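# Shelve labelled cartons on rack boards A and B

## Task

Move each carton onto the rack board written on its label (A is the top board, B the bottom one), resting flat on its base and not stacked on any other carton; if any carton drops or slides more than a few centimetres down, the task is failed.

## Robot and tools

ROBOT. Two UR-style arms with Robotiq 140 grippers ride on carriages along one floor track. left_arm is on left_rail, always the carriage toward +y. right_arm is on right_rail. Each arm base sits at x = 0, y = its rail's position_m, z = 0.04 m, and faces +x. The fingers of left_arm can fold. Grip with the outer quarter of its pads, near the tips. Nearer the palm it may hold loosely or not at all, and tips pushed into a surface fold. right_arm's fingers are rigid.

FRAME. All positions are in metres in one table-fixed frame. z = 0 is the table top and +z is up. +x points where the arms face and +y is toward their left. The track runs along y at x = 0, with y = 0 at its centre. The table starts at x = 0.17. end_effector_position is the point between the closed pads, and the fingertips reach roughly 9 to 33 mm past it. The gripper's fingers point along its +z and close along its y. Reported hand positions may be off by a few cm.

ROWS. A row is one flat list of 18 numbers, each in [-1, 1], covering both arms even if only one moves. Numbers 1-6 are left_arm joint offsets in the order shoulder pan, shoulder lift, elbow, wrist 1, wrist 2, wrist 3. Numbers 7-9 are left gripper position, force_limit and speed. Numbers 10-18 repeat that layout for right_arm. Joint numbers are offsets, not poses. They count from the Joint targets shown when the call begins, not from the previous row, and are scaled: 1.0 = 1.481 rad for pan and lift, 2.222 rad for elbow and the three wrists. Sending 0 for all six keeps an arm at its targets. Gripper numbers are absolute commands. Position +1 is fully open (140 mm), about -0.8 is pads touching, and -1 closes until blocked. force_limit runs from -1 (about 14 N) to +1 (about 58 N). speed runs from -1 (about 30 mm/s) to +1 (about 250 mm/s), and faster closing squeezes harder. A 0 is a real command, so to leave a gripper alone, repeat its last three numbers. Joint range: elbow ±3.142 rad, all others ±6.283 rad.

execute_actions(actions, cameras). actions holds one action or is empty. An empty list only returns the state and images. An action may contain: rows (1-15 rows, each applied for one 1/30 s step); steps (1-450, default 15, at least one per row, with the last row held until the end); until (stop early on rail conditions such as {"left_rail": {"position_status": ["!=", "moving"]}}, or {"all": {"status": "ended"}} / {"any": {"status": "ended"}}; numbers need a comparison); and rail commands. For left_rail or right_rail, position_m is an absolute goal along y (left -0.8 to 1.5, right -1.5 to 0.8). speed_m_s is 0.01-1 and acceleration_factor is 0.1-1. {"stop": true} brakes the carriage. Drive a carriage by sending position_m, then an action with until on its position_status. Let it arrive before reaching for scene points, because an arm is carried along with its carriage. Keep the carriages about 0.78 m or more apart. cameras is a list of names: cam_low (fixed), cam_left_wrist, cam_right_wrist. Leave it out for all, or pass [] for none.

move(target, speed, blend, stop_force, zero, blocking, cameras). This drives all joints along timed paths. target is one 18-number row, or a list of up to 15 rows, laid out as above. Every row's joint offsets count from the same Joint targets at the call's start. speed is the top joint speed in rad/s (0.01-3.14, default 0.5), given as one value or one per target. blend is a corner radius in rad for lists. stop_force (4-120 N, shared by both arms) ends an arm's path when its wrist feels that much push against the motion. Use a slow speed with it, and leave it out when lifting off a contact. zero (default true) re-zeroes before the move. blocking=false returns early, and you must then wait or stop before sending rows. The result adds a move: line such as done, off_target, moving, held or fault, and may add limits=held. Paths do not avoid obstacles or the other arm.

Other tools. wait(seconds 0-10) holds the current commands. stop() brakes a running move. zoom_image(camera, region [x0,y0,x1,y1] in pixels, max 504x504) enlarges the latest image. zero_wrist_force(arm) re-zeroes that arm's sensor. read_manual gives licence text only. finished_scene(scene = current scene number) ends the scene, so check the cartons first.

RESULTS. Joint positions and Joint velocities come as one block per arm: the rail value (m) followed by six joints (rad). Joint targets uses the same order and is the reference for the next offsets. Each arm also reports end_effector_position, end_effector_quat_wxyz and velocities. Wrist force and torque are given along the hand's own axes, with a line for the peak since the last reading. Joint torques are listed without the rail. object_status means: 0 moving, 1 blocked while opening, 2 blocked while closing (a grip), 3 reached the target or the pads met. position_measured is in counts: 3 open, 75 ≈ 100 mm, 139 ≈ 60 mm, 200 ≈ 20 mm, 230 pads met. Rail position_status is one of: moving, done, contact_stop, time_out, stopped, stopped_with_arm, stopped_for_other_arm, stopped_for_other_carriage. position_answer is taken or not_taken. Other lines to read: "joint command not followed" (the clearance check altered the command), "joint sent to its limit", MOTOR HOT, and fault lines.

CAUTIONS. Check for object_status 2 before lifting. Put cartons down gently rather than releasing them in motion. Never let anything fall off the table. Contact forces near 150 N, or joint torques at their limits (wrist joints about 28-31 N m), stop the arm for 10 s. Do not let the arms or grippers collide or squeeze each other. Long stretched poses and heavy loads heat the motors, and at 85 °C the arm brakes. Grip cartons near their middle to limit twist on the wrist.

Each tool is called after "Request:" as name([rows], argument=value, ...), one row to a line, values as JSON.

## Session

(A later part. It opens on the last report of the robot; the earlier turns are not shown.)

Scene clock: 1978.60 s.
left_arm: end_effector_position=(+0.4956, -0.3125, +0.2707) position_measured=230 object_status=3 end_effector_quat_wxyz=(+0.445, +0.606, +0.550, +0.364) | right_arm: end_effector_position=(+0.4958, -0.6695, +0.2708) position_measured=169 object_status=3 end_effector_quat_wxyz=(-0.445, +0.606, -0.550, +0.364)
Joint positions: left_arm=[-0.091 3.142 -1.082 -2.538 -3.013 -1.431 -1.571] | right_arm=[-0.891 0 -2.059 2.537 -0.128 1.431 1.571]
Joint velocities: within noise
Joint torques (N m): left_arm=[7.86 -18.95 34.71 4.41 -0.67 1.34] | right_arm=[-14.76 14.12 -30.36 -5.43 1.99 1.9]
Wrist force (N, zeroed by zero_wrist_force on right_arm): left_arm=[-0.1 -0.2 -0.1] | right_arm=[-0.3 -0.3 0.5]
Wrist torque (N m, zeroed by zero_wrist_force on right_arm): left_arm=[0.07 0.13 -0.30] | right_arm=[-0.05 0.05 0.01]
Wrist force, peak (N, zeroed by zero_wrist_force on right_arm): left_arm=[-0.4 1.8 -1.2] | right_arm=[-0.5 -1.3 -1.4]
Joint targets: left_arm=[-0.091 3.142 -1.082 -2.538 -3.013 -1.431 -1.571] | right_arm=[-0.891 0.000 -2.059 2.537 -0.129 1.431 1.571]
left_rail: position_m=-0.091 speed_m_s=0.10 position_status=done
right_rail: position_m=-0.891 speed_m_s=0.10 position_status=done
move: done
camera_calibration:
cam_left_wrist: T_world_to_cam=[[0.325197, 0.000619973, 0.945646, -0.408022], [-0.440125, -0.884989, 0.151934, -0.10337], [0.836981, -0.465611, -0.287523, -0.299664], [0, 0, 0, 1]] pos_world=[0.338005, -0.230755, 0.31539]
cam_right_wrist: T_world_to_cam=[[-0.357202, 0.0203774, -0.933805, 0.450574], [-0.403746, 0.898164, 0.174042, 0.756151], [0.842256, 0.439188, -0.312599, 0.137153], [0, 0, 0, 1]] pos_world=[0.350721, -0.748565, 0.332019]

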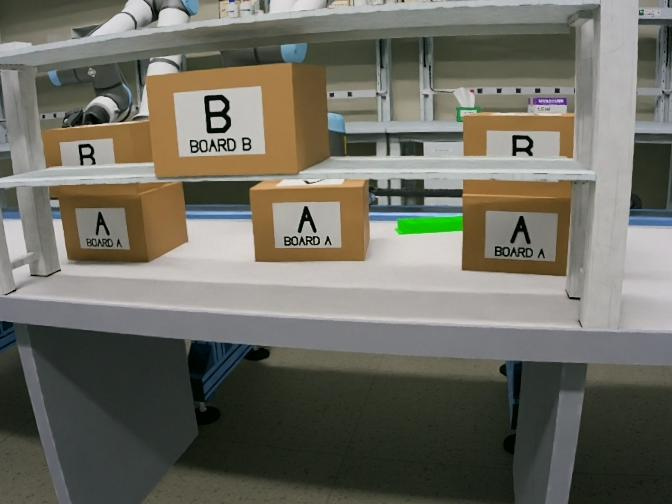

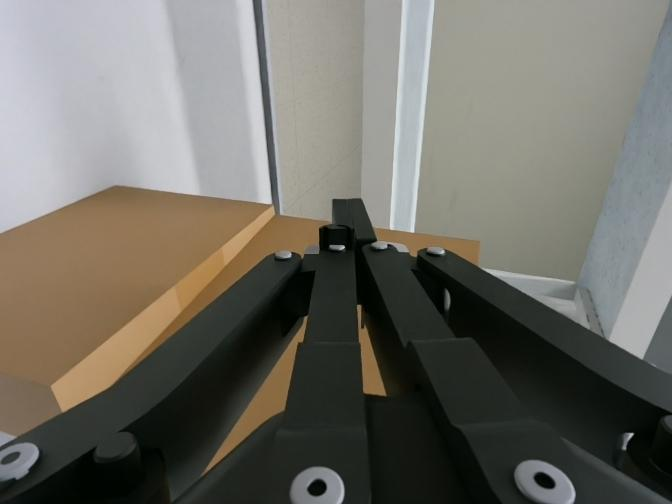

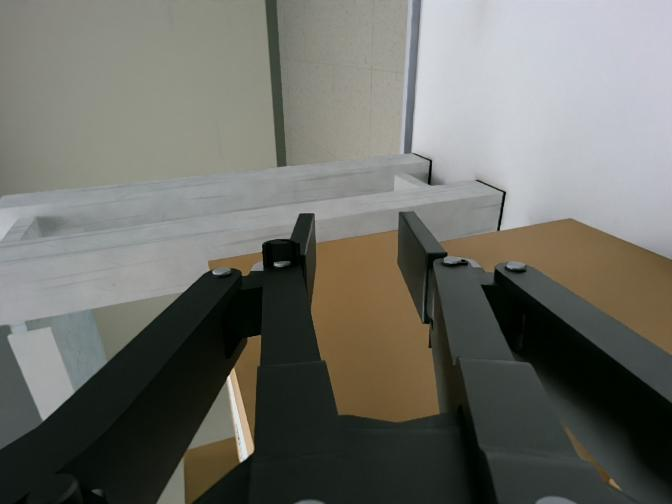

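Request:
move(target=[0,0,0,0,0.0864,0,-1,-1,-1,0,0,0,0,-0.0864,0,-0.32,1,-0.5], speed=0.06, stop_force=6)

Scene clock: 2012.87 s.
left_arm: end_effector_position=(+0.4879, -0.3527, +0.2734) position_measured=230 object_status=3 end_effector_quat_wxyz=(+0.477, +0.627, +0.522, +0.327) | right_arm: end_effector_position=(+0.4882, -0.6295, +0.2734) position_measured=169 object_status=3 end_effector_quat_wxyz=(-0.477, +0.627, -0.522, +0.327)
Joint positions: left_arm=[-0.091 3.142 -1.082 -2.538 -3.013 -1.311 -1.571] | right_arm=[-0.891 0 -2.059 2.537 -0.129 1.312 1.571]
Joint velocities: within noise
Joint torques (N m): left_arm=[-5.09 -17.37 43.89 2 -0.19 1.4] | right_arm=[-3.75 8.12 -39.01 -1.66 1.73 1.56]
Wrist force (N, zeroed by zero_wrist_force on right_arm): left_arm=[6.9 -1.2 -1.2] | right_arm=[6.2 3.9 0.3]
Wrist torque (N m, zeroed by zero_wrist_force on right_arm): left_arm=[0.08 0.36 -0.31] | right_arm=[0.01 0.13 -0.20]
Wrist force, peak (N, zeroed by zero_wrist_force on right_arm): left_arm=[15.0 -0.9 -2.7] | right_arm=[12.4 4.4 -0.4]
Joint targets: left_arm=[-0.091 3.142 -1.082 -2.538 -3.013 -1.311 -1.571] | right_arm=[-0.891 0.000 -2.059 2.537 -0.129 1.312 1.571]
left_rail: position_m=-0.091 speed_m_s=0.10 position_status=done
right_rail: position_m=-0.891 speed_m_s=0.10 position_status=done
move: contact (left_arm, right_arm); left_arm: the wrist 2 is farthest, 0.072 rad from its target; right_arm: the wrist 2 is farthest, 0.073 rad from its target
camera_calibration:
cam_left_wrist: T_world_to_cam=[[0.325389, 0.0028918, 0.945576, -0.407293], [-0.537053, -0.822486, 0.187325, -0.0831422], [0.778265, -0.568777, -0.266075, -0.32479], [0, 0, 0, 1]] pos_world=[0.34065, -0.251939, 0.314283]
cam_right_wrist: T_world_to_cam=[[-0.359366, 0.0183591, -0.933016, 0.449193], [-0.501602, 0.839294, 0.209715, 0.717731], [0.786925, 0.543368, -0.292405, 0.213926], [0, 0, 0, 1]] pos_world=[0.353097, -0.726875, 0.331138]

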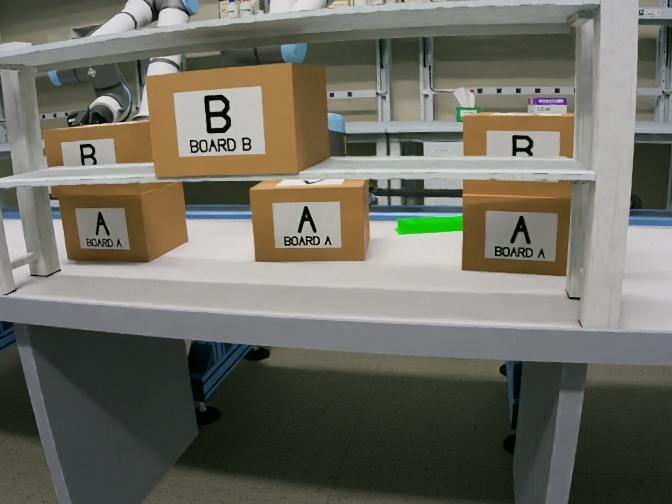

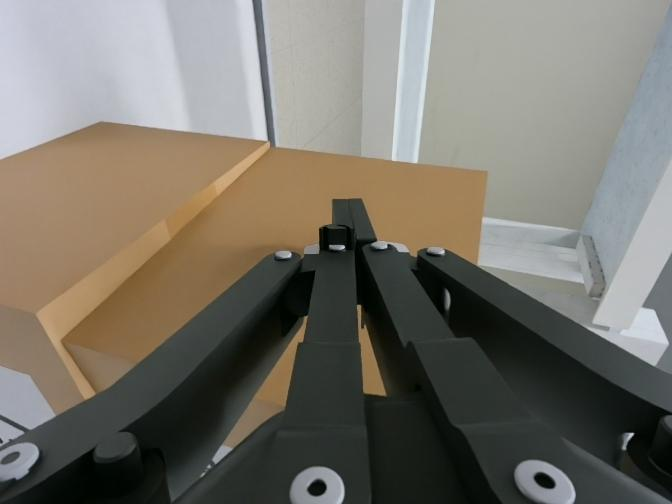

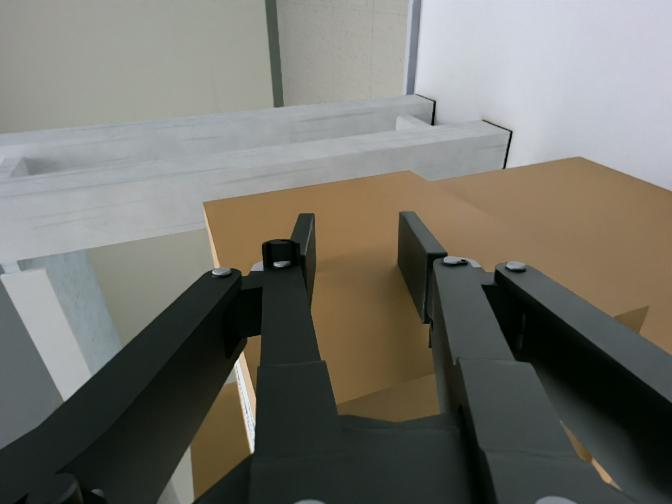

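Request:
move(target=[0,0,0,0,0.0050,0,-1,-1,-1,0,0,0,0,-0.0050,0,-0.32,1,-0.5], speed=0.03, cameras=[])

Scene clock: 2022.67 s.
left_arm: end_effector_position=(+0.4870, -0.3562, +0.2738) position_measured=230 object_status=3 end_effector_quat_wxyz=(+0.480, +0.629, +0.519, +0.324) | right_arm: end_effector_position=(+0.4873, -0.6261, +0.2738) position_measured=169 object_status=3 end_effector_quat_wxyz=(-0.480, +0.629, -0.519, +0.324)
Joint positions: left_arm=[-0.091 3.142 -1.082 -2.538 -3.013 -1.3 -1.571] | right_arm=[-0.891 0 -2.059 2.537 -0.129 1.301 1.571]
Joint velocities: within noise
Joint torques (N m): left_arm=[-19.25 -6.96 43.02 1.38 28.67 1.63] | right_arm=[14.13 -2.56 -39.16 -1.87 -28.11 1.75]
Wrist force (N, zeroed by zero_wrist_force on right_arm): left_arm=[52.8 -4.6 -10.3] | right_arm=[52.3 6.3 -9.7]
Wrist torque (N m, zeroed by zero_wrist_force on right_arm): left_arm=[0.22 2.06 -0.29] | right_arm=[-0.22 1.31 -0.65]
Wrist force, peak (N, zeroed by zero_wrist_force on right_arm): left_arm=[52.8 -4.6 -10.3] | right_arm=[52.3 6.3 -9.7]
Joint targets: left_arm=[-0.091 3.142 -1.082 -2.538 -3.013 -1.300 -1.571] | right_arm=[-0.891 0.000 -2.059 2.537 -0.129 1.300 1.571]
left_rail: position_m=-0.091 speed_m_s=0.10 position_status=done
right_rail: position_m=-0.891 speed_m_s=0.10 position_status=done
move: done
No camera images: "cameras" was empty.

Request:
move(target=[0,0.0086,0.0063,-0.0121,0,0,-1,-1,-1,0,-0.0086,-0.0063,0.0121,0,0,-0.32,1,-0.5], speed=0.03)

Scene clock: 2032.87 s.
left_arm: end_effector_position=(+0.4869, -0.3564, +0.2836) position_measured=230 object_status=3 end_effector_quat_wxyz=(+0.480, +0.629, +0.519, +0.323) | right_arm: end_effector_position=(+0.4872, -0.6259, +0.2836) position_measured=169 object_status=3 end_effector_quat_wxyz=(-0.480, +0.629, -0.519, +0.324)
Joint positions: left_arm=[-0.091 3.142 -1.069 -2.524 -3.04 -1.3 -1.571] | right_arm=[-0.891 0 -2.072 2.523 -0.102 1.3 1.571]
Joint velocities: within noise
Joint torques (N m): left_arm=[-17.43 26.86 64.04 0.84 29.53 1.12] | right_arm=[13.26 -16.15 -54.4 -0.99 -28.89 1.92]
Wrist force (N, zeroed by zero_wrist_force on right_arm): left_arm=[56.2 -7.8 -11.0] | right_arm=[56.8 10.6 -10.4]
Wrist torque (N m, zeroed by zero_wrist_force on right_arm): left_arm=[0.34 2.17 -0.25] | right_arm=[-0.76 1.42 -0.64]
Wrist force, peak (N, zeroed by zero_wrist_force on right_arm): left_arm=[56.6 -8.7 -10.7] | right_arm=[58.2 5.9 -12.0]
Joint targets: left_arm=[-0.091 3.142 -1.069 -2.524 -3.040 -1.300 -1.571] | right_arm=[-0.891 0.000 -2.072 2.523 -0.102 1.300 1.571]
left_rail: position_m=-0.091 speed_m_s=0.10 position_status=done
right_rail: position_m=-0.891 speed_m_s=0.10 position_status=done
move: done
camera_calibration:
cam_left_wrist: T_world_to_cam=[[0.325562, 0.00310399, 0.945516, -0.416573], [-0.545548, -0.816136, 0.190524, -0.0831103], [0.77226, -0.577852, -0.26401, -0.324304], [0, 0, 0, 1]] pos_world=[0.340727, -0.253936, 0.324091]
cam_right_wrist: T_world_to_cam=[[-0.359776, 0.0181484, -0.932862, 0.458237], [-0.510294, 0.833202, 0.213014, 0.71147], [0.781128, 0.552671, -0.290505, 0.223853], [0, 0, 0, 1]] pos_world=[0.353063, -0.724831, 0.340949]

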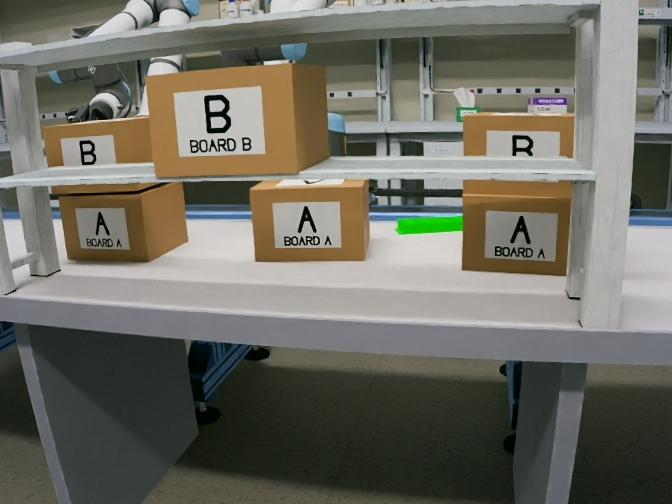

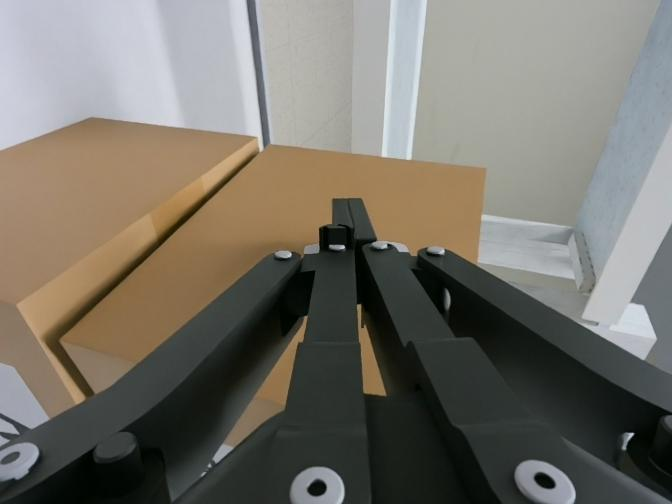

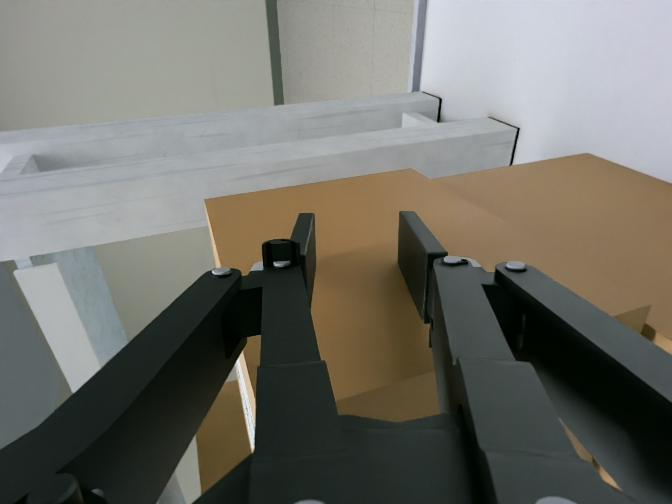

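Request:
move([
  [0,0.0327,0.0310,-0.0528,0,0,-1,-1,-1,0,-0.0327,-0.0310,0.0528,0,0,-0.32,1,-0.5],
  [0,0.0541,0.0630,-0.0990,0,0,-1,-1,-1,0,-0.0541,-0.0630,0.0990,0,0,-0.32,1,-0.5],
], speed=0.12, blend=0.02)

Scene clock: 2049.90 s.
left_arm: end_effector_position=(+0.4869, -0.3564, +0.3766) position_measured=230 object_status=3 end_effector_quat_wxyz=(+0.480, +0.629, +0.519, +0.323) | right_arm: end_effector_position=(+0.4872, -0.6259, +0.3767) position_measured=169 object_status=3 end_effector_quat_wxyz=(-0.480, +0.629, -0.519, +0.324)
Joint positions: left_arm=[-0.091 3.142 -0.989 -2.384 -3.26 -1.3 -1.571] | right_arm=[-0.891 0 -2.152 2.383 0.118 1.3 1.571]
Joint velocities: within noise
Joint torques (N m): left_arm=[-16.62 21.14 67.2 0.11 29.59 1.22] | right_arm=[14.5 -13.07 -58.71 -1.01 -28.73 1.79]
Wrist force (N, zeroed by zero_wrist_force on right_arm): left_arm=[56.4 -8.4 -11.0] | right_arm=[57.6 11.2 -10.9]
Wrist torque (N m, zeroed by zero_wrist_force on right_arm): left_arm=[0.26 2.26 -0.26] | right_arm=[-0.73 1.38 -0.62]
Wrist force, peak (N, zeroed by zero_wrist_force on right_arm): left_arm=[56.7 -7.6 -11.3] | right_arm=[57.7 11.7 -11.1]
Joint targets: left_arm=[-0.091 3.142 -0.989 -2.384 -3.260 -1.300 -1.571] | right_arm=[-0.891 0.000 -2.152 2.383 0.118 1.300 1.571]
left_rail: position_m=-0.091 speed_m_s=0.10 position_status=done
right_rail: position_m=-0.891 speed_m_s=0.10 position_status=done
move: done
camera_calibration:
cam_left_wrist: T_world_to_cam=[[0.325437, 0.00308215, 0.945559, -0.504487], [-0.545593, -0.816125, 0.190439, -0.100776], [0.772281, -0.577867, -0.263916, -0.299801], [0, 0, 0, 1]] pos_world=[0.340727, -0.253936, 0.417091]
cam_right_wrist: T_world_to_cam=[[-0.359555, 0.018192, -0.932947, 0.544984], [-0.51032, 0.833209, 0.212923, 0.691714], [0.781213, 0.552659, -0.2903, 0.250742], [0, 0, 0, 1]] pos_world=[0.353064, -0.724831, 0.43395]

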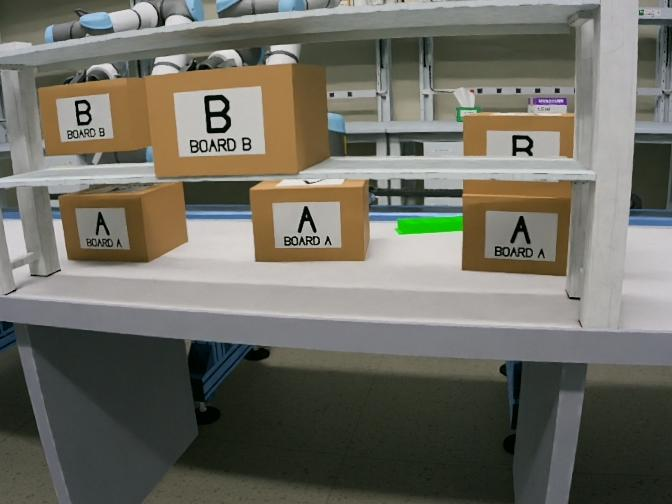

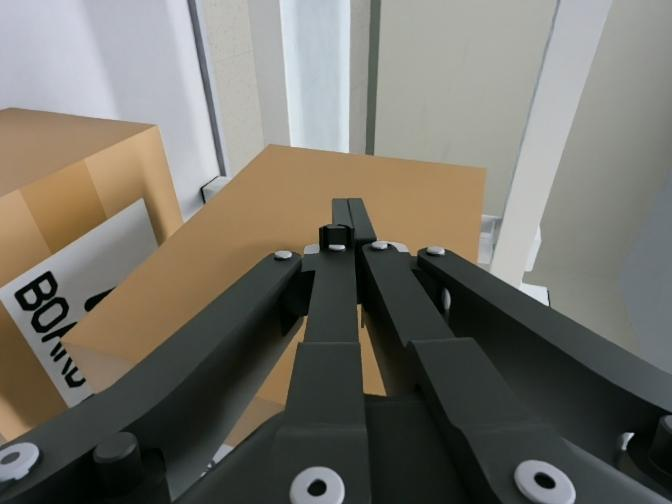

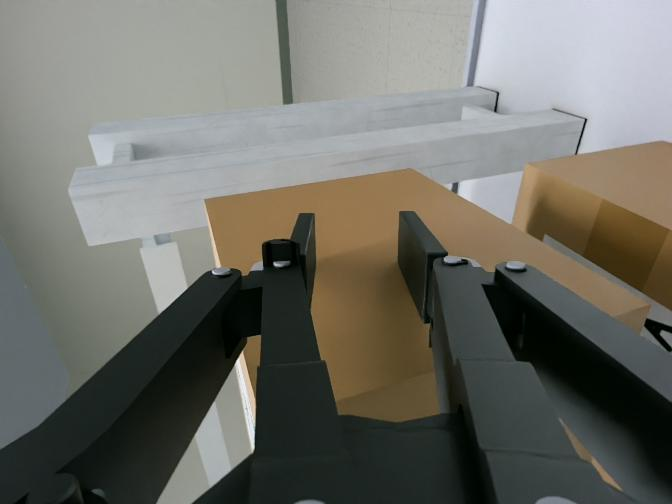

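Request:
execute_actions([
  {"left_rail": {"position_m": -0.087, "speed_m_s": 0.06, "acceleration_factor": 0.15}, "right_rail": {"position_m": -0.887, "speed_m_s": 0.06, "acceleration_factor": 0.15}, "steps": 60, "until": {"all": {"status": "ended"}}},
], cameras=[])

Scene clock: 2069.50 s.
left_arm: end_effector_position=(+0.4869, -0.3524, +0.3768) position_measured=230 object_status=3 end_effector_quat_wxyz=(+0.480, +0.629, +0.519, +0.323) | right_arm: end_effector_position=(+0.4872, -0.6219, +0.3768) position_measured=169 object_status=3 end_effector_quat_wxyz=(-0.480, +0.629, -0.519, +0.324)
Joint positions: left_arm=[-0.087 3.142 -0.989 -2.384 -3.26 -1.3 -1.571] | right_arm=[-0.887 0 -2.152 2.383 0.118 1.3 1.571]
Joint velocities: within noise
Joint torques (N m): left_arm=[-18.41 23.71 62.28 1.26 28.75 1.44] | right_arm=[14.12 -12.06 -52.9 -1.78 -28.76 1.62]
Wrist force (N, zeroed by zero_wrist_force on right_arm): left_arm=[56.4 -7.7 -11.1] | right_arm=[57.5 10.6 -11.3]
Wrist torque (N m, zeroed by zero_wrist_force on right_arm): left_arm=[0.32 2.26 -0.26] | right_arm=[-0.77 1.34 -0.62]
Wrist force, peak (N, zeroed by zero_wrist_force on right_arm): left_arm=[57.0 -7.5 -11.6] | right_arm=[57.8 11.4 -11.0]
Joint targets: left_arm=[-0.087 3.142 -0.989 -2.384 -3.260 -1.300 -1.571] | right_arm=[-0.887 0.000 -2.152 2.383 0.118 1.300 1.571]
Tool commands: left_gripper/position=-1.0 left_gripper/force_limit=-1.0 left_gripper/speed=-1.0 right_gripper/position=-0.32 right_gripper/force_limit=+1.0 right_gripper/speed=-0.5
left_rail: position_m=-0.087 speed_m_s=0.06 position_status=done
right_rail: position_m=-0.887 speed_m_s=0.06 position_status=done
No camera images: "cameras" was empty.

Request:
execute_actions([
  {"left_rail": {"position_m": 0.054}, "right_rail": {"position_m": -0.746}, "steps": 150, "until": {"all": {"status": "ended"}}},
])

Scene clock: 2074.93 s.
left_arm: end_effector_position=(+0.4869, -0.2114, +0.3768) position_measured=230 object_status=3 end_effector_quat_wxyz=(+0.480, +0.629, +0.519, +0.323) | right_arm: end_effector_position=(+0.4872, -0.4809, +0.3768) position_measured=169 object_status=3 end_effector_quat_wxyz=(-0.480, +0.629, -0.519, +0.324)
Joint positions: left_arm=[0.054 3.142 -0.989 -2.384 -3.26 -1.3 -1.571] | right_arm=[-0.746 0 -2.152 2.383 0.118 1.3 1.571]
Joint velocities: within noise
Joint torques (N m): left_arm=[-18.43 22.08 52.9 2.49 20.67 1.69] | right_arm=[14.63 -11.2 -42.93 -3.22 -28.66 1.61]
Wrist force (N, zeroed by zero_wrist_force on right_arm): left_arm=[56.0 -7.8 -11.0] | right_arm=[56.5 10.9 -10.9]
Wrist torque (N m, zeroed by zero_wrist_force on right_arm): left_arm=[0.30 2.18 -0.26] | right_arm=[-0.69 1.41 -0.61]
Wrist force, peak (N, zeroed by zero_wrist_force on right_arm): left_arm=[57.1 -8.6 -10.7] | right_arm=[58.7 11.0 -11.4]
Joint targets: left_arm=[0.054 3.142 -0.989 -2.384 -3.260 -1.300 -1.571] | right_arm=[-0.746 0.000 -2.152 2.383 0.118 1.300 1.571]
Tool commands: left_gripper/position=-1.0 left_gripper/force_limit=-1.0 left_gripper/speed=-1.0 right_gripper/position=-0.32 right_gripper/force_limit=+1.0 right_gripper/speed=-0.5
left_rail: position_m=0.054 speed_m_s=0.06 position_status=done
right_rail: position_m=-0.746 speed_m_s=0.06 position_status=done
camera_calibration:
cam_left_wrist: T_world_to_cam=[[0.325437, 0.00308215, 0.945559, -0.505028], [-0.545593, -0.816125, 0.190439, 0.0175433], [0.772281, -0.577867, -0.263916, -0.215984], [0, 0, 0, 1]] pos_world=[0.340727, -0.108936, 0.417191]
cam_right_wrist: T_world_to_cam=[[-0.359555, 0.018192, -0.932947, 0.54244], [-0.51032, 0.833209, 0.212923, 0.570877], [0.781213, 0.552659, -0.2903, 0.170636], [0, 0, 0, 1]] pos_world=[0.353064, -0.579831, 0.43405]

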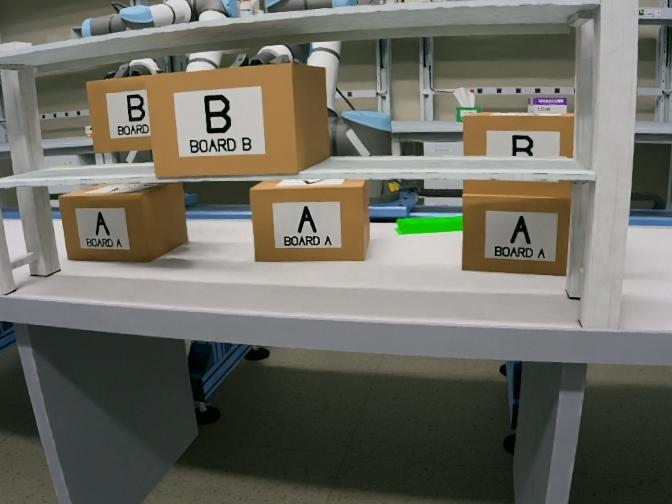

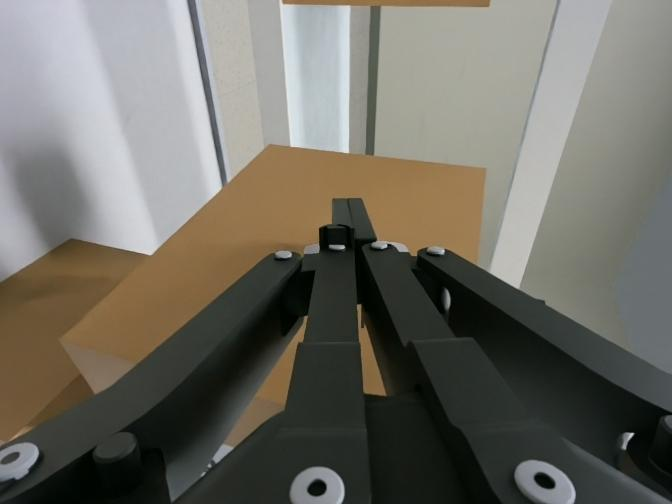

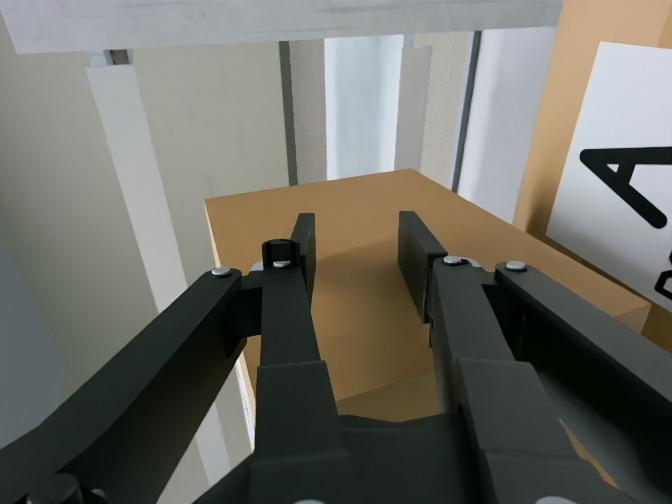

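Request:
move([
  [0,-0.0459,0.0130,0.0176,0,0,-1,-1,-1,0,0.0459,-0.0130,-0.0176,0,0,-0.32,1,-0.5],
  [0,-0.1460,0.0479,0.0495,0,0,-1,-1,-1,0,0.1460,-0.0479,-0.0495,0,0,-0.32,1,-0.5],
  [0,-0.2374,0.0883,0.0699,0,0,-1,-1,-1,0,0.2374,-0.0883,-0.0699,0,0,-0.32,1,-0.5],
  [0,-0.3022,0.1224,0.0790,0,0,-1,-1,-1,0,0.3022,-0.1224,-0.0790,0,0,-0.32,1,-0.5],
], speed=0.12, blend=0.02)

Scene clock: 2094.23 s.
left_arm: end_effector_position=(+0.7100, -0.2114, +0.3768) position_measured=230 object_status=3 end_effector_quat_wxyz=(+0.480, +0.629, +0.519, +0.323) | right_arm: end_effector_position=(+0.7104, -0.4809, +0.3767) position_measured=169 object_status=3 end_effector_quat_wxyz=(-0.480, +0.629, -0.519, +0.324)
Joint positions: left_arm=[0.054 3.142 -1.436 -2.112 -3.085 -1.3 -1.571] | right_arm=[-0.746 0 -1.705 2.112 -0.057 1.3 1.571]
Joint velocities: within noise
Joint torques (N m): left_arm=[-27.37 21.35 65.05 7.6 11 1.1] | right_arm=[24.1 -30.44 -53.94 -9.8 -27.04 1.56]
Wrist force (N, zeroed by zero_wrist_force on right_arm): left_arm=[50.1 -8.3 -9.3] | right_arm=[50.7 10.9 -9.1]
Wrist torque (N m, zeroed by zero_wrist_force on right_arm): left_arm=[0.26 1.98 -0.25] | right_arm=[-0.71 1.24 -0.61]
Wrist force, peak (N, zeroed by zero_wrist_force on right_arm): left_arm=[56.2 -8.4 -10.7] | right_arm=[57.1 11.4 -10.9]
Joint targets: left_arm=[0.054 3.142 -1.436 -2.112 -3.085 -1.300 -1.571] | right_arm=[-0.746 0.000 -1.704 2.111 -0.057 1.300 1.571]
left_rail: position_m=0.054 speed_m_s=0.06 position_status=done
right_rail: position_m=-0.746 speed_m_s=0.06 position_status=done
move: done
camera_calibration:
cam_left_wrist: T_world_to_cam=[[0.325562, 0.00310399, 0.945516, -0.577778], [-0.545548, -0.816136, 0.190524, 0.139184], [0.77226, -0.577852, -0.26401, -0.388201], [0, 0, 0, 1]] pos_world=[0.563827, -0.108936, 0.417291]
cam_right_wrist: T_world_to_cam=[[-0.359703, 0.0181995, -0.932889, 0.622663], [-0.51031, 0.83319, 0.21302, 0.684743], [0.781151, 0.552687, -0.290413, -0.00365933], [0, 0, 0, 1]] pos_world=[0.576264, -0.579831, 0.433949]

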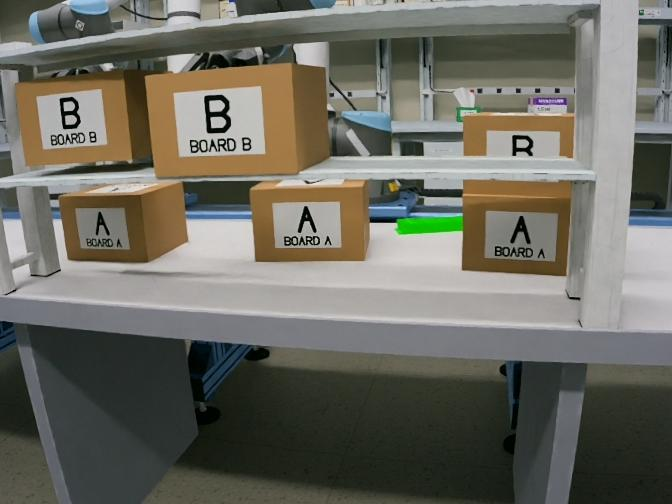

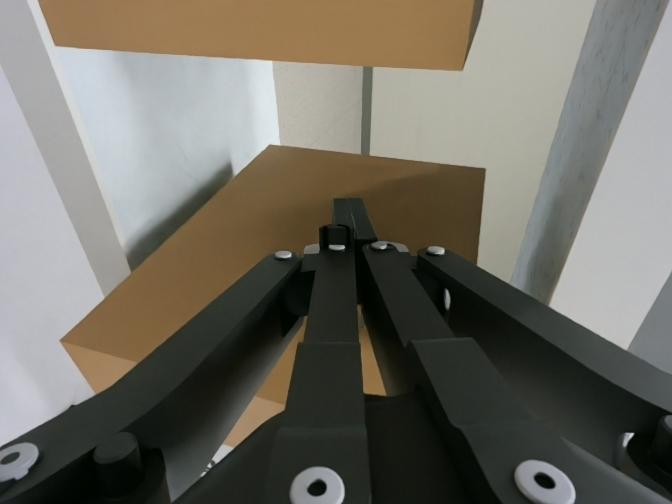

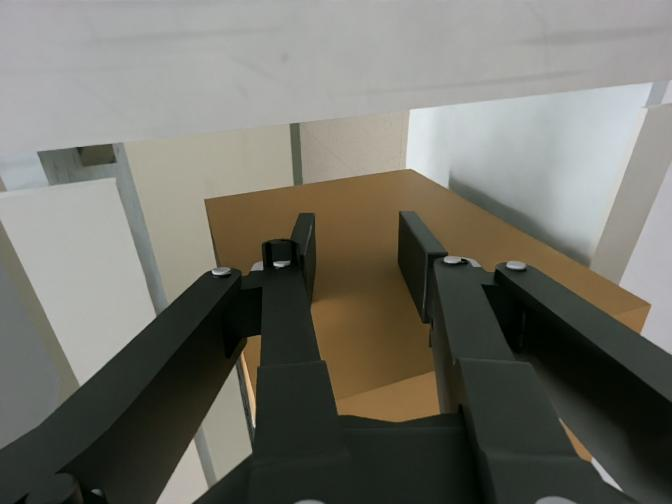

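Request:
move(target=[0,-0.0214,-0.0209,0.0352,0,0,-1,-1,-1,0,0.0214,0.0209,-0.0352,0,0,-0.32,1,-0.5], speed=0.025, stop_force=8)

Scene clock: 2110.73 s.
left_arm: end_effector_position=(+0.7106, -0.2114, +0.3541) position_measured=230 object_status=3 end_effector_quat_wxyz=(+0.480, +0.629, +0.519, +0.323) | right_arm: end_effector_position=(+0.7110, -0.4809, +0.3542) position_measured=169 object_status=3 end_effector_quat_wxyz=(-0.480, +0.629, -0.519, +0.324)
Joint positions: left_arm=[0.054 3.142 -1.455 -2.14 -3.038 -1.3 -1.571] | right_arm=[-0.746 0 -1.686 2.139 -0.104 1.3 1.571]
Joint velocities: within noise
Joint torques (N m): left_arm=[-47.93 60.22 56.82 -0.32 10.58 1.57] | right_arm=[45.47 -48.91 -47.95 0.5 -21.84 1.67]
Wrist force (N, zeroed by zero_wrist_force on right_arm): left_arm=[50.9 -2.1 -10.9] | right_arm=[51.2 4.0 -10.1]
Wrist torque (N m, zeroed by zero_wrist_force on right_arm): left_arm=[0.13 2.03 -0.33] | right_arm=[-0.62 1.24 -0.54]
Wrist force, peak (N, zeroed by zero_wrist_force on right_arm): left_arm=[51.1 3.3 -17.0] | right_arm=[50.9 11.4 -8.8]
Joint targets: left_arm=[0.054 3.142 -1.455 -2.140 -3.037 -1.300 -1.571] | right_arm=[-0.746 0.000 -1.686 2.139 -0.104 1.300 1.571]
left_rail: position_m=0.054 speed_m_s=0.06 position_status=done
right_rail: position_m=-0.746 speed_m_s=0.06 position_status=done
move: contact (left_arm, right_arm); left_arm: the wrist 1 is farthest, 0.031 rad from its target; right_arm: the wrist 1 is farthest, 0.031 rad from its target
camera_calibration:
cam_left_wrist: T_world_to_cam=[[0.325312, 0.0030603, 0.945602, -0.556313], [-0.545638, -0.816115, 0.190355, 0.143975], [0.772302, -0.577881, -0.263822, -0.394785], [0, 0, 0, 1]] pos_world=[0.564427, -0.108936, 0.394491]
cam_right_wrist: T_world_to_cam=[[-0.359416, 0.0181358, -0.933001, 0.601734], [-0.510382, 0.8332, 0.212808, 0.689977], [0.781236, 0.552674, -0.290209, -0.0108031], [0, 0, 0, 1]] pos_world=[0.576864, -0.579831, 0.41145]

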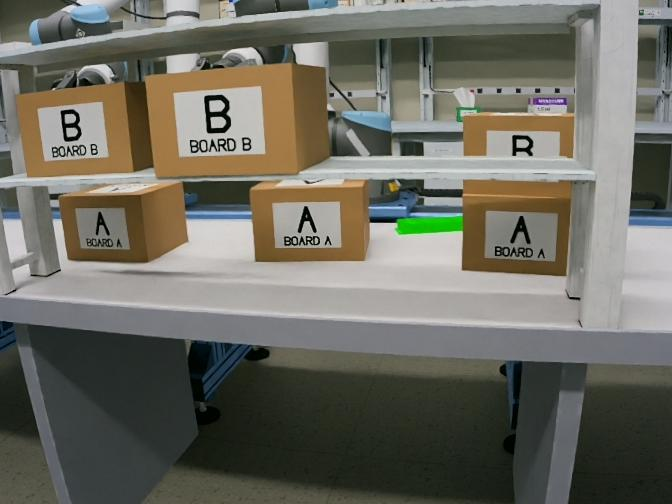

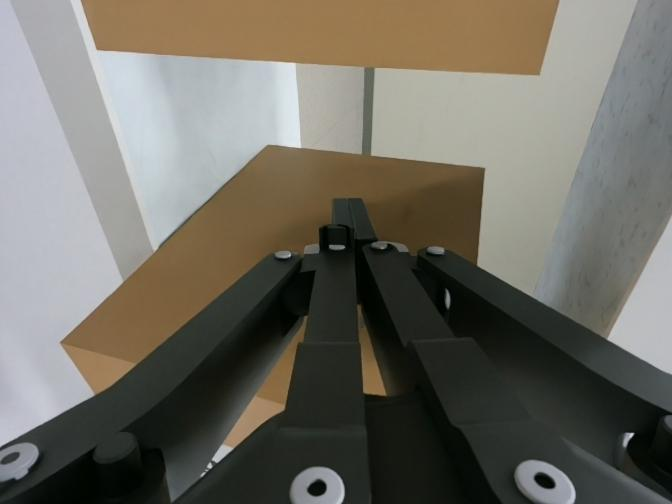

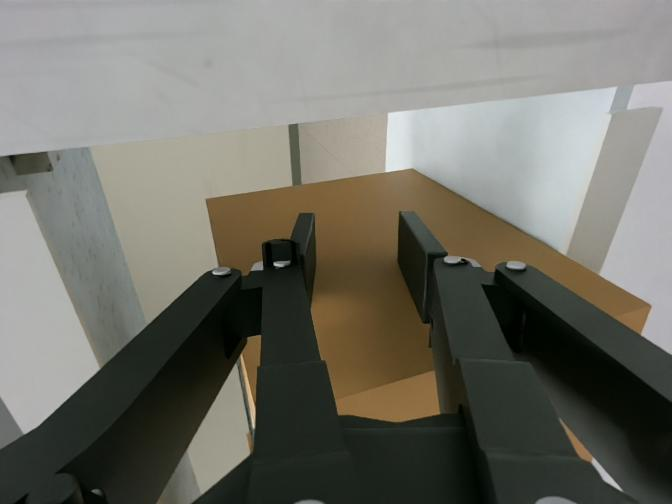

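Request:
move([
  [0,-0.0011,-0.0011,0.0019,0,0,-1,-1,-1,0,0.0011,0.0011,-0.0019,0,0,-0.32,1,-0.5],
  [0,-0.0011,-0.0011,0.0019,-0.0280,0,-1,-1,-1,0,0.0011,0.0011,-0.0019,0.0280,0,-0.32,1,-0.5],
], speed=[0.02, 0.1])

Scene clock: 2124.53 s.
left_arm: end_effector_position=(+0.7153, -0.1909, +0.3503) position_measured=230 object_status=3 end_effector_quat_wxyz=(+0.464, +0.618, +0.534, +0.343) | right_arm: end_effector_position=(+0.7157, -0.5013, +0.3505) position_measured=169 object_status=3 end_effector_quat_wxyz=(-0.464, +0.618, -0.534, +0.343)
Joint positions: left_arm=[0.054 3.142 -1.457 -2.142 -3.033 -1.362 -1.571] | right_arm=[-0.746 0 -1.684 2.141 -0.108 1.363 1.571]
Joint velocities: within noise
Joint torques (N m): left_arm=[12.55 18.64 50.38 2.89 -2.22 1.81] | right_arm=[-16.77 -29.1 -44.86 -3.9 3.35 1.46]
Wrist force (N, zeroed by zero_wrist_force on right_arm): left_arm=[0.1 0.0 0.0] | right_arm=[2.2 -0.2 0.6]
Wrist torque (N m, zeroed by zero_wrist_force on right_arm): left_arm=[0.09 0.06 -0.31] | right_arm=[0.00 -0.55 -0.01]
Wrist force, peak (N, zeroed by zero_wrist_force on right_arm): left_arm=[49.8 9.3 -22.4] | right_arm=[49.7 -10.4 -24.5]
Joint targets: left_arm=[0.054 3.142 -1.457 -2.142 -3.033 -1.362 -1.571] | right_arm=[-0.746 0.000 -1.684 2.141 -0.108 1.363 1.571]
left_rail: position_m=0.054 speed_m_s=0.06 position_status=done
right_rail: position_m=-0.746 speed_m_s=0.06 position_status=done
move: done
camera_calibration:
cam_left_wrist: T_world_to_cam=[[0.325107, 0.00197287, 0.945675, -0.554461], [-0.49706, -0.850365, 0.172655, 0.128903], [0.80451, -0.526189, -0.275479, -0.396546], [0, 0, 0, 1]] pos_world=[0.563357, -0.0979498, 0.392844]
cam_right_wrist: T_world_to_cam=[[-0.35832, 0.0192486, -0.9334, 0.600183], [-0.460816, 0.865863, 0.194757, 0.697366], [0.811945, 0.499911, -0.301386, -0.0488048], [0, 0, 0, 1]] pos_world=[0.576042, -0.590978, 0.409686]

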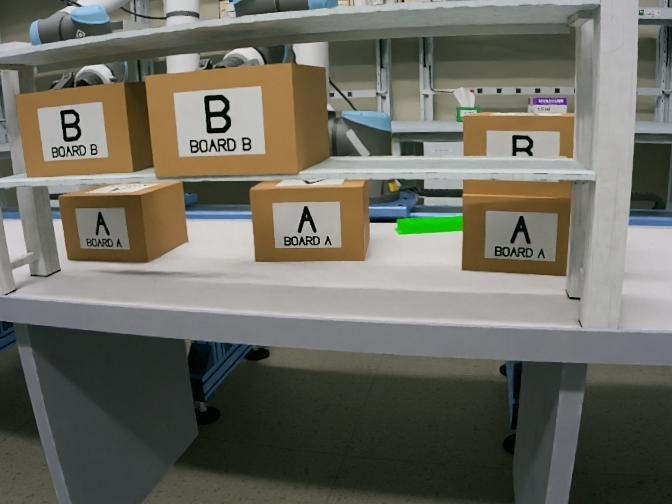

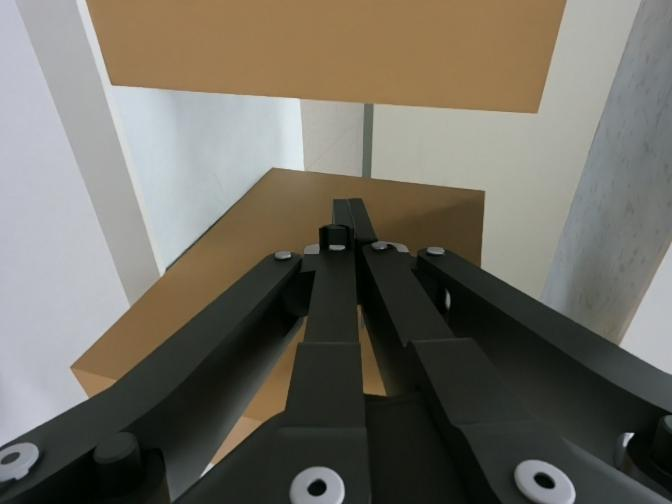

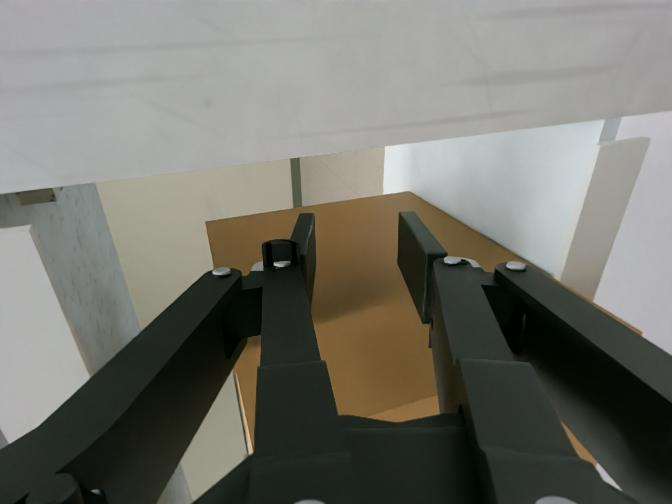

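Request:
move([
  [0,0.0350,-0.0191,-0.0043,0,0,-1,-1,-1,0,-0.0350,0.0191,0.0043,0,0,-0.32,1,-0.5],
  [0,0.1036,-0.0532,-0.0158,0,0,-1,-1,-1,0,-0.1036,0.0532,0.0158,0,0,-0.32,1,-0.5],
  [0,0.1851,-0.0873,-0.0361,0,0,-1,-1,-1,0,-0.1851,0.0873,0.0361,0,0,-0.32,1,-0.5],
  [0,0.1851,-0.0873,-0.0361,0.0738,0,-1,-1,-1,0,-0.1851,0.0873,0.0361,-0.0738,0,-1,-1,-1],
], speed=[0.15, 0.25, 0.3, 0.3], blend=0.02)

Scene clock: 2144.17 s.
left_arm: end_effector_position=(+0.5566, -0.2442, +0.3562) position_measured=230 object_status=3 end_effector_quat_wxyz=(+0.506, +0.644, +0.494, +0.291) | right_arm: end_effector_position=(+0.5570, -0.4480, +0.3564) position_measured=230 object_status=3 end_effector_quat_wxyz=(-0.506, +0.644, -0.494, +0.291)
Joint positions: left_arm=[0.054 3.142 -1.183 -2.336 -3.113 -1.198 -1.571] | right_arm=[-0.746 0 -1.958 2.335 -0.028 1.199 1.571]
Joint velocities: within noise
Joint torques (N m): left_arm=[2.4 34.05 40.05 -0.76 2.44 1.5] | right_arm=[-7.11 -20.67 -35.49 1.32 -3.32 1.36]
Wrist force (N, zeroed by zero_wrist_force on right_arm): left_arm=[-0.2 -0.1 -0.2] | right_arm=[2.6 -0.8 0.6]
Wrist torque (N m, zeroed by zero_wrist_force on right_arm): left_arm=[0.10 0.15 -0.32] | right_arm=[-0.16 -0.60 -0.07]
Wrist force, peak (N, zeroed by zero_wrist_force on right_arm): left_arm=[2.4 -0.6 -1.2] | right_arm=[4.5 -0.6 0.1]
Joint targets: left_arm=[0.054 3.142 -1.183 -2.336 -3.113 -1.198 -1.571] | right_arm=[-0.746 0.000 -1.958 2.335 -0.028 1.199 1.571]
left_rail: position_m=0.054 speed_m_s=0.06 position_status=done
right_rail: position_m=-0.746 speed_m_s=0.06 position_status=done
move: done
camera_calibration:
cam_left_wrist: T_world_to_cam=[[0.325502, 0.00491199, 0.945529, -0.507792], [-0.620745, -0.753208, 0.217607, 0.0802963], [0.713249, -0.657764, -0.242121, -0.288657], [0, 0, 0, 1]] pos_world=[0.421015, -0.126894, 0.392768]
cam_right_wrist: T_world_to_cam=[[-0.360948, 0.0161691, -0.932446, 0.547654], [-0.587215, 0.772811, 0.240711, 0.589349], [0.724496, 0.63443, -0.26945, 0.152803], [0, 0, 0, 1]] pos_world=[0.433044, -0.561254, 0.409967]

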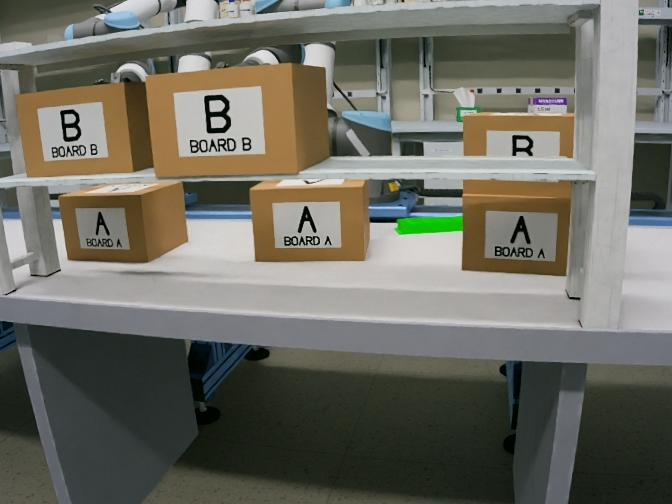

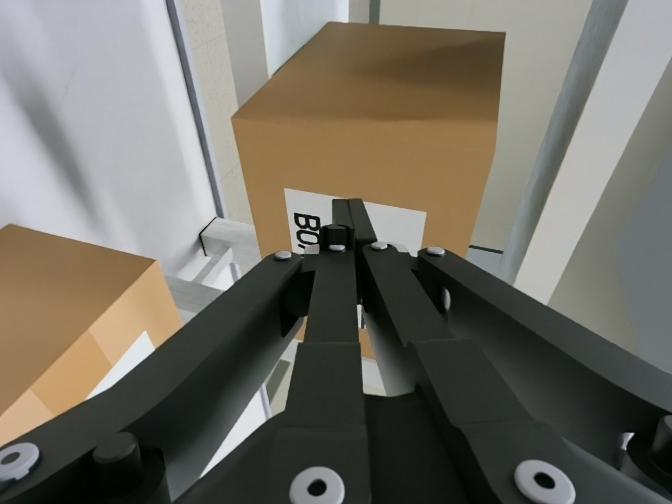

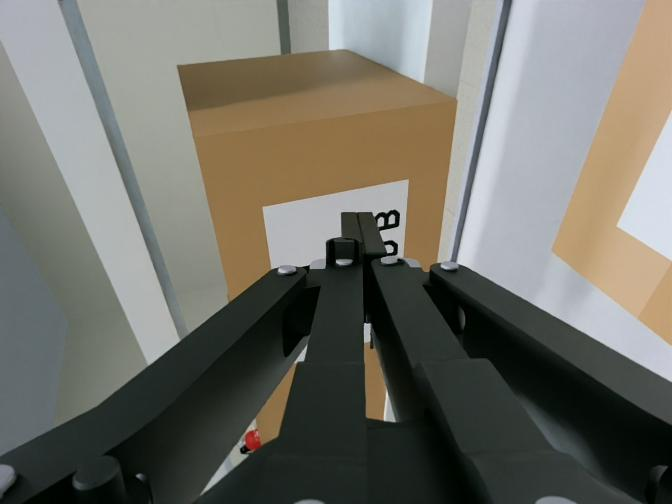

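Request:
move([
  [0,-0.0814,0.0341,0.0202,0,0,-1,-1,-1,0,0.0814,-0.0341,-0.0202,0,0,-1,-1,-1],
  [0,-0.1500,0.0682,0.0317,0,0,-1,-1,-1,0,0.1500,-0.0682,-0.0317,0,0,-1,-1,-1],
], speed=0.1, stop_force=25, blend=0.02)

Scene clock: 2165.87 s.
left_arm: end_effector_position=(+0.6711, -0.2442, +0.3563) position_measured=230 object_status=3 end_effector_quat_wxyz=(+0.506, +0.644, +0.494, +0.291) | right_arm: end_effector_position=(+0.6715, -0.4480, +0.3564) position_measured=230 object_status=3 end_effector_quat_wxyz=(-0.506, +0.644, -0.494, +0.291)
Joint positions: left_arm=[0.054 3.142 -1.405 -2.184 -3.043 -1.198 -1.571] | right_arm=[-0.746 0 -1.736 2.184 -0.098 1.199 1.571]
Joint velocities: within noise
Joint torques (N m): left_arm=[-13.08 9.09 57.53 4.87 1.56 1.57] | right_arm=[5.78 -16.43 -46.4 -5.16 -2.49 1.23]
Wrist force (N, zeroed by zero_wrist_force on right_arm): left_arm=[-1.3 -0.3 -3.4] | right_arm=[1.7 0.5 -3.3]
Wrist torque (N m, zeroed by zero_wrist_force on right_arm): left_arm=[0.05 0.13 -0.32] | right_arm=[0.04 -0.59 -0.02]
Wrist force, peak (N, zeroed by zero_wrist_force on right_arm): left_arm=[0.3 -0.7 -9.6] | right_arm=[1.9 -0.4 -3.4]
Joint targets: left_arm=[0.054 3.142 -1.405 -2.184 -3.043 -1.198 -1.571] | right_arm=[-0.746 0.000 -1.736 2.184 -0.098 1.199 1.571]
left_rail: position_m=0.054 speed_m_s=0.06 position_status=done
right_rail: position_m=-0.746 speed_m_s=0.06 position_status=done
move: done
camera_calibration:
cam_left_wrist: T_world_to_cam=[[0.325718, 0.00483595, 0.945455, -0.54522], [-0.620729, -0.753195, 0.217699, 0.151244], [0.713164, -0.65778, -0.242327, -0.370104], [0, 0, 0, 1]] pos_world=[0.535415, -0.126894, 0.392868]
cam_right_wrist: T_world_to_cam=[[-0.361151, 0.016233, -0.932366, 0.589096], [-0.587174, 0.772785, 0.240896, 0.656472], [0.724429, 0.63446, -0.26956, 0.069948], [0, 0, 0, 1]] pos_world=[0.547543, -0.561254, 0.409967]

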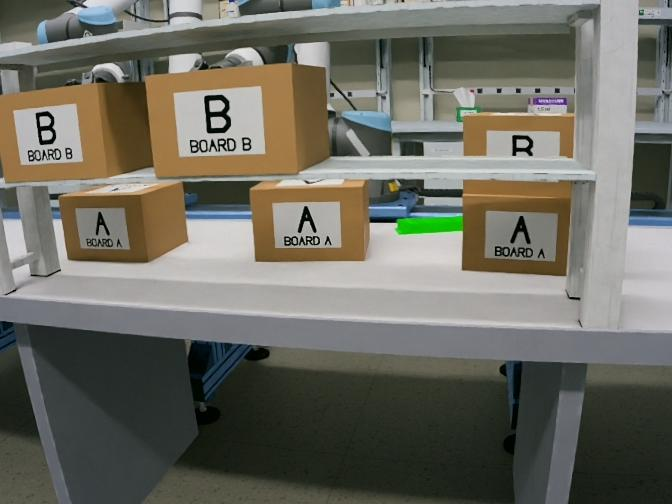

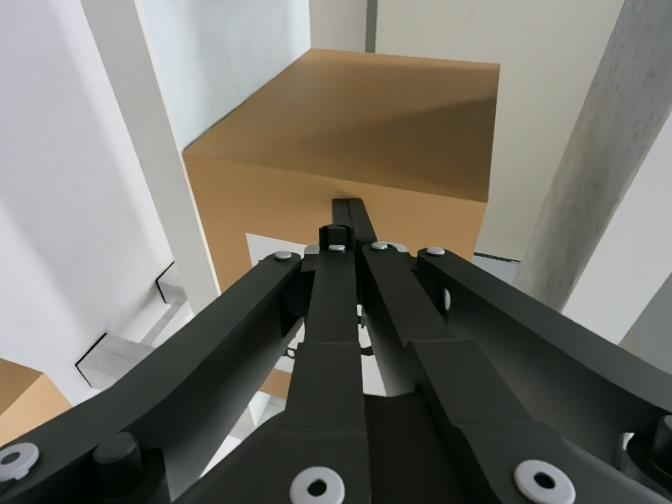

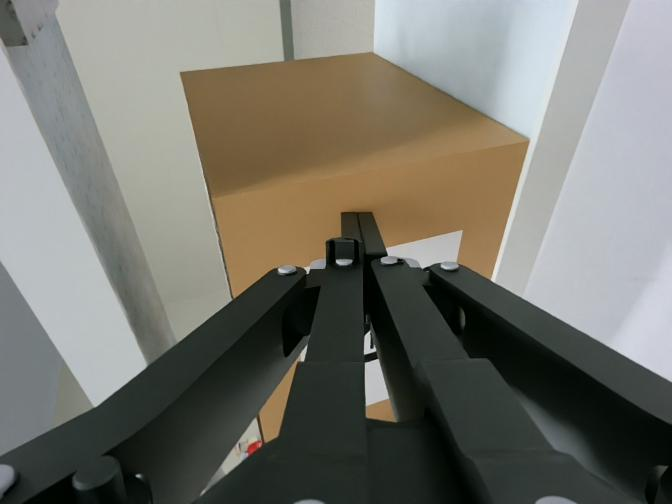

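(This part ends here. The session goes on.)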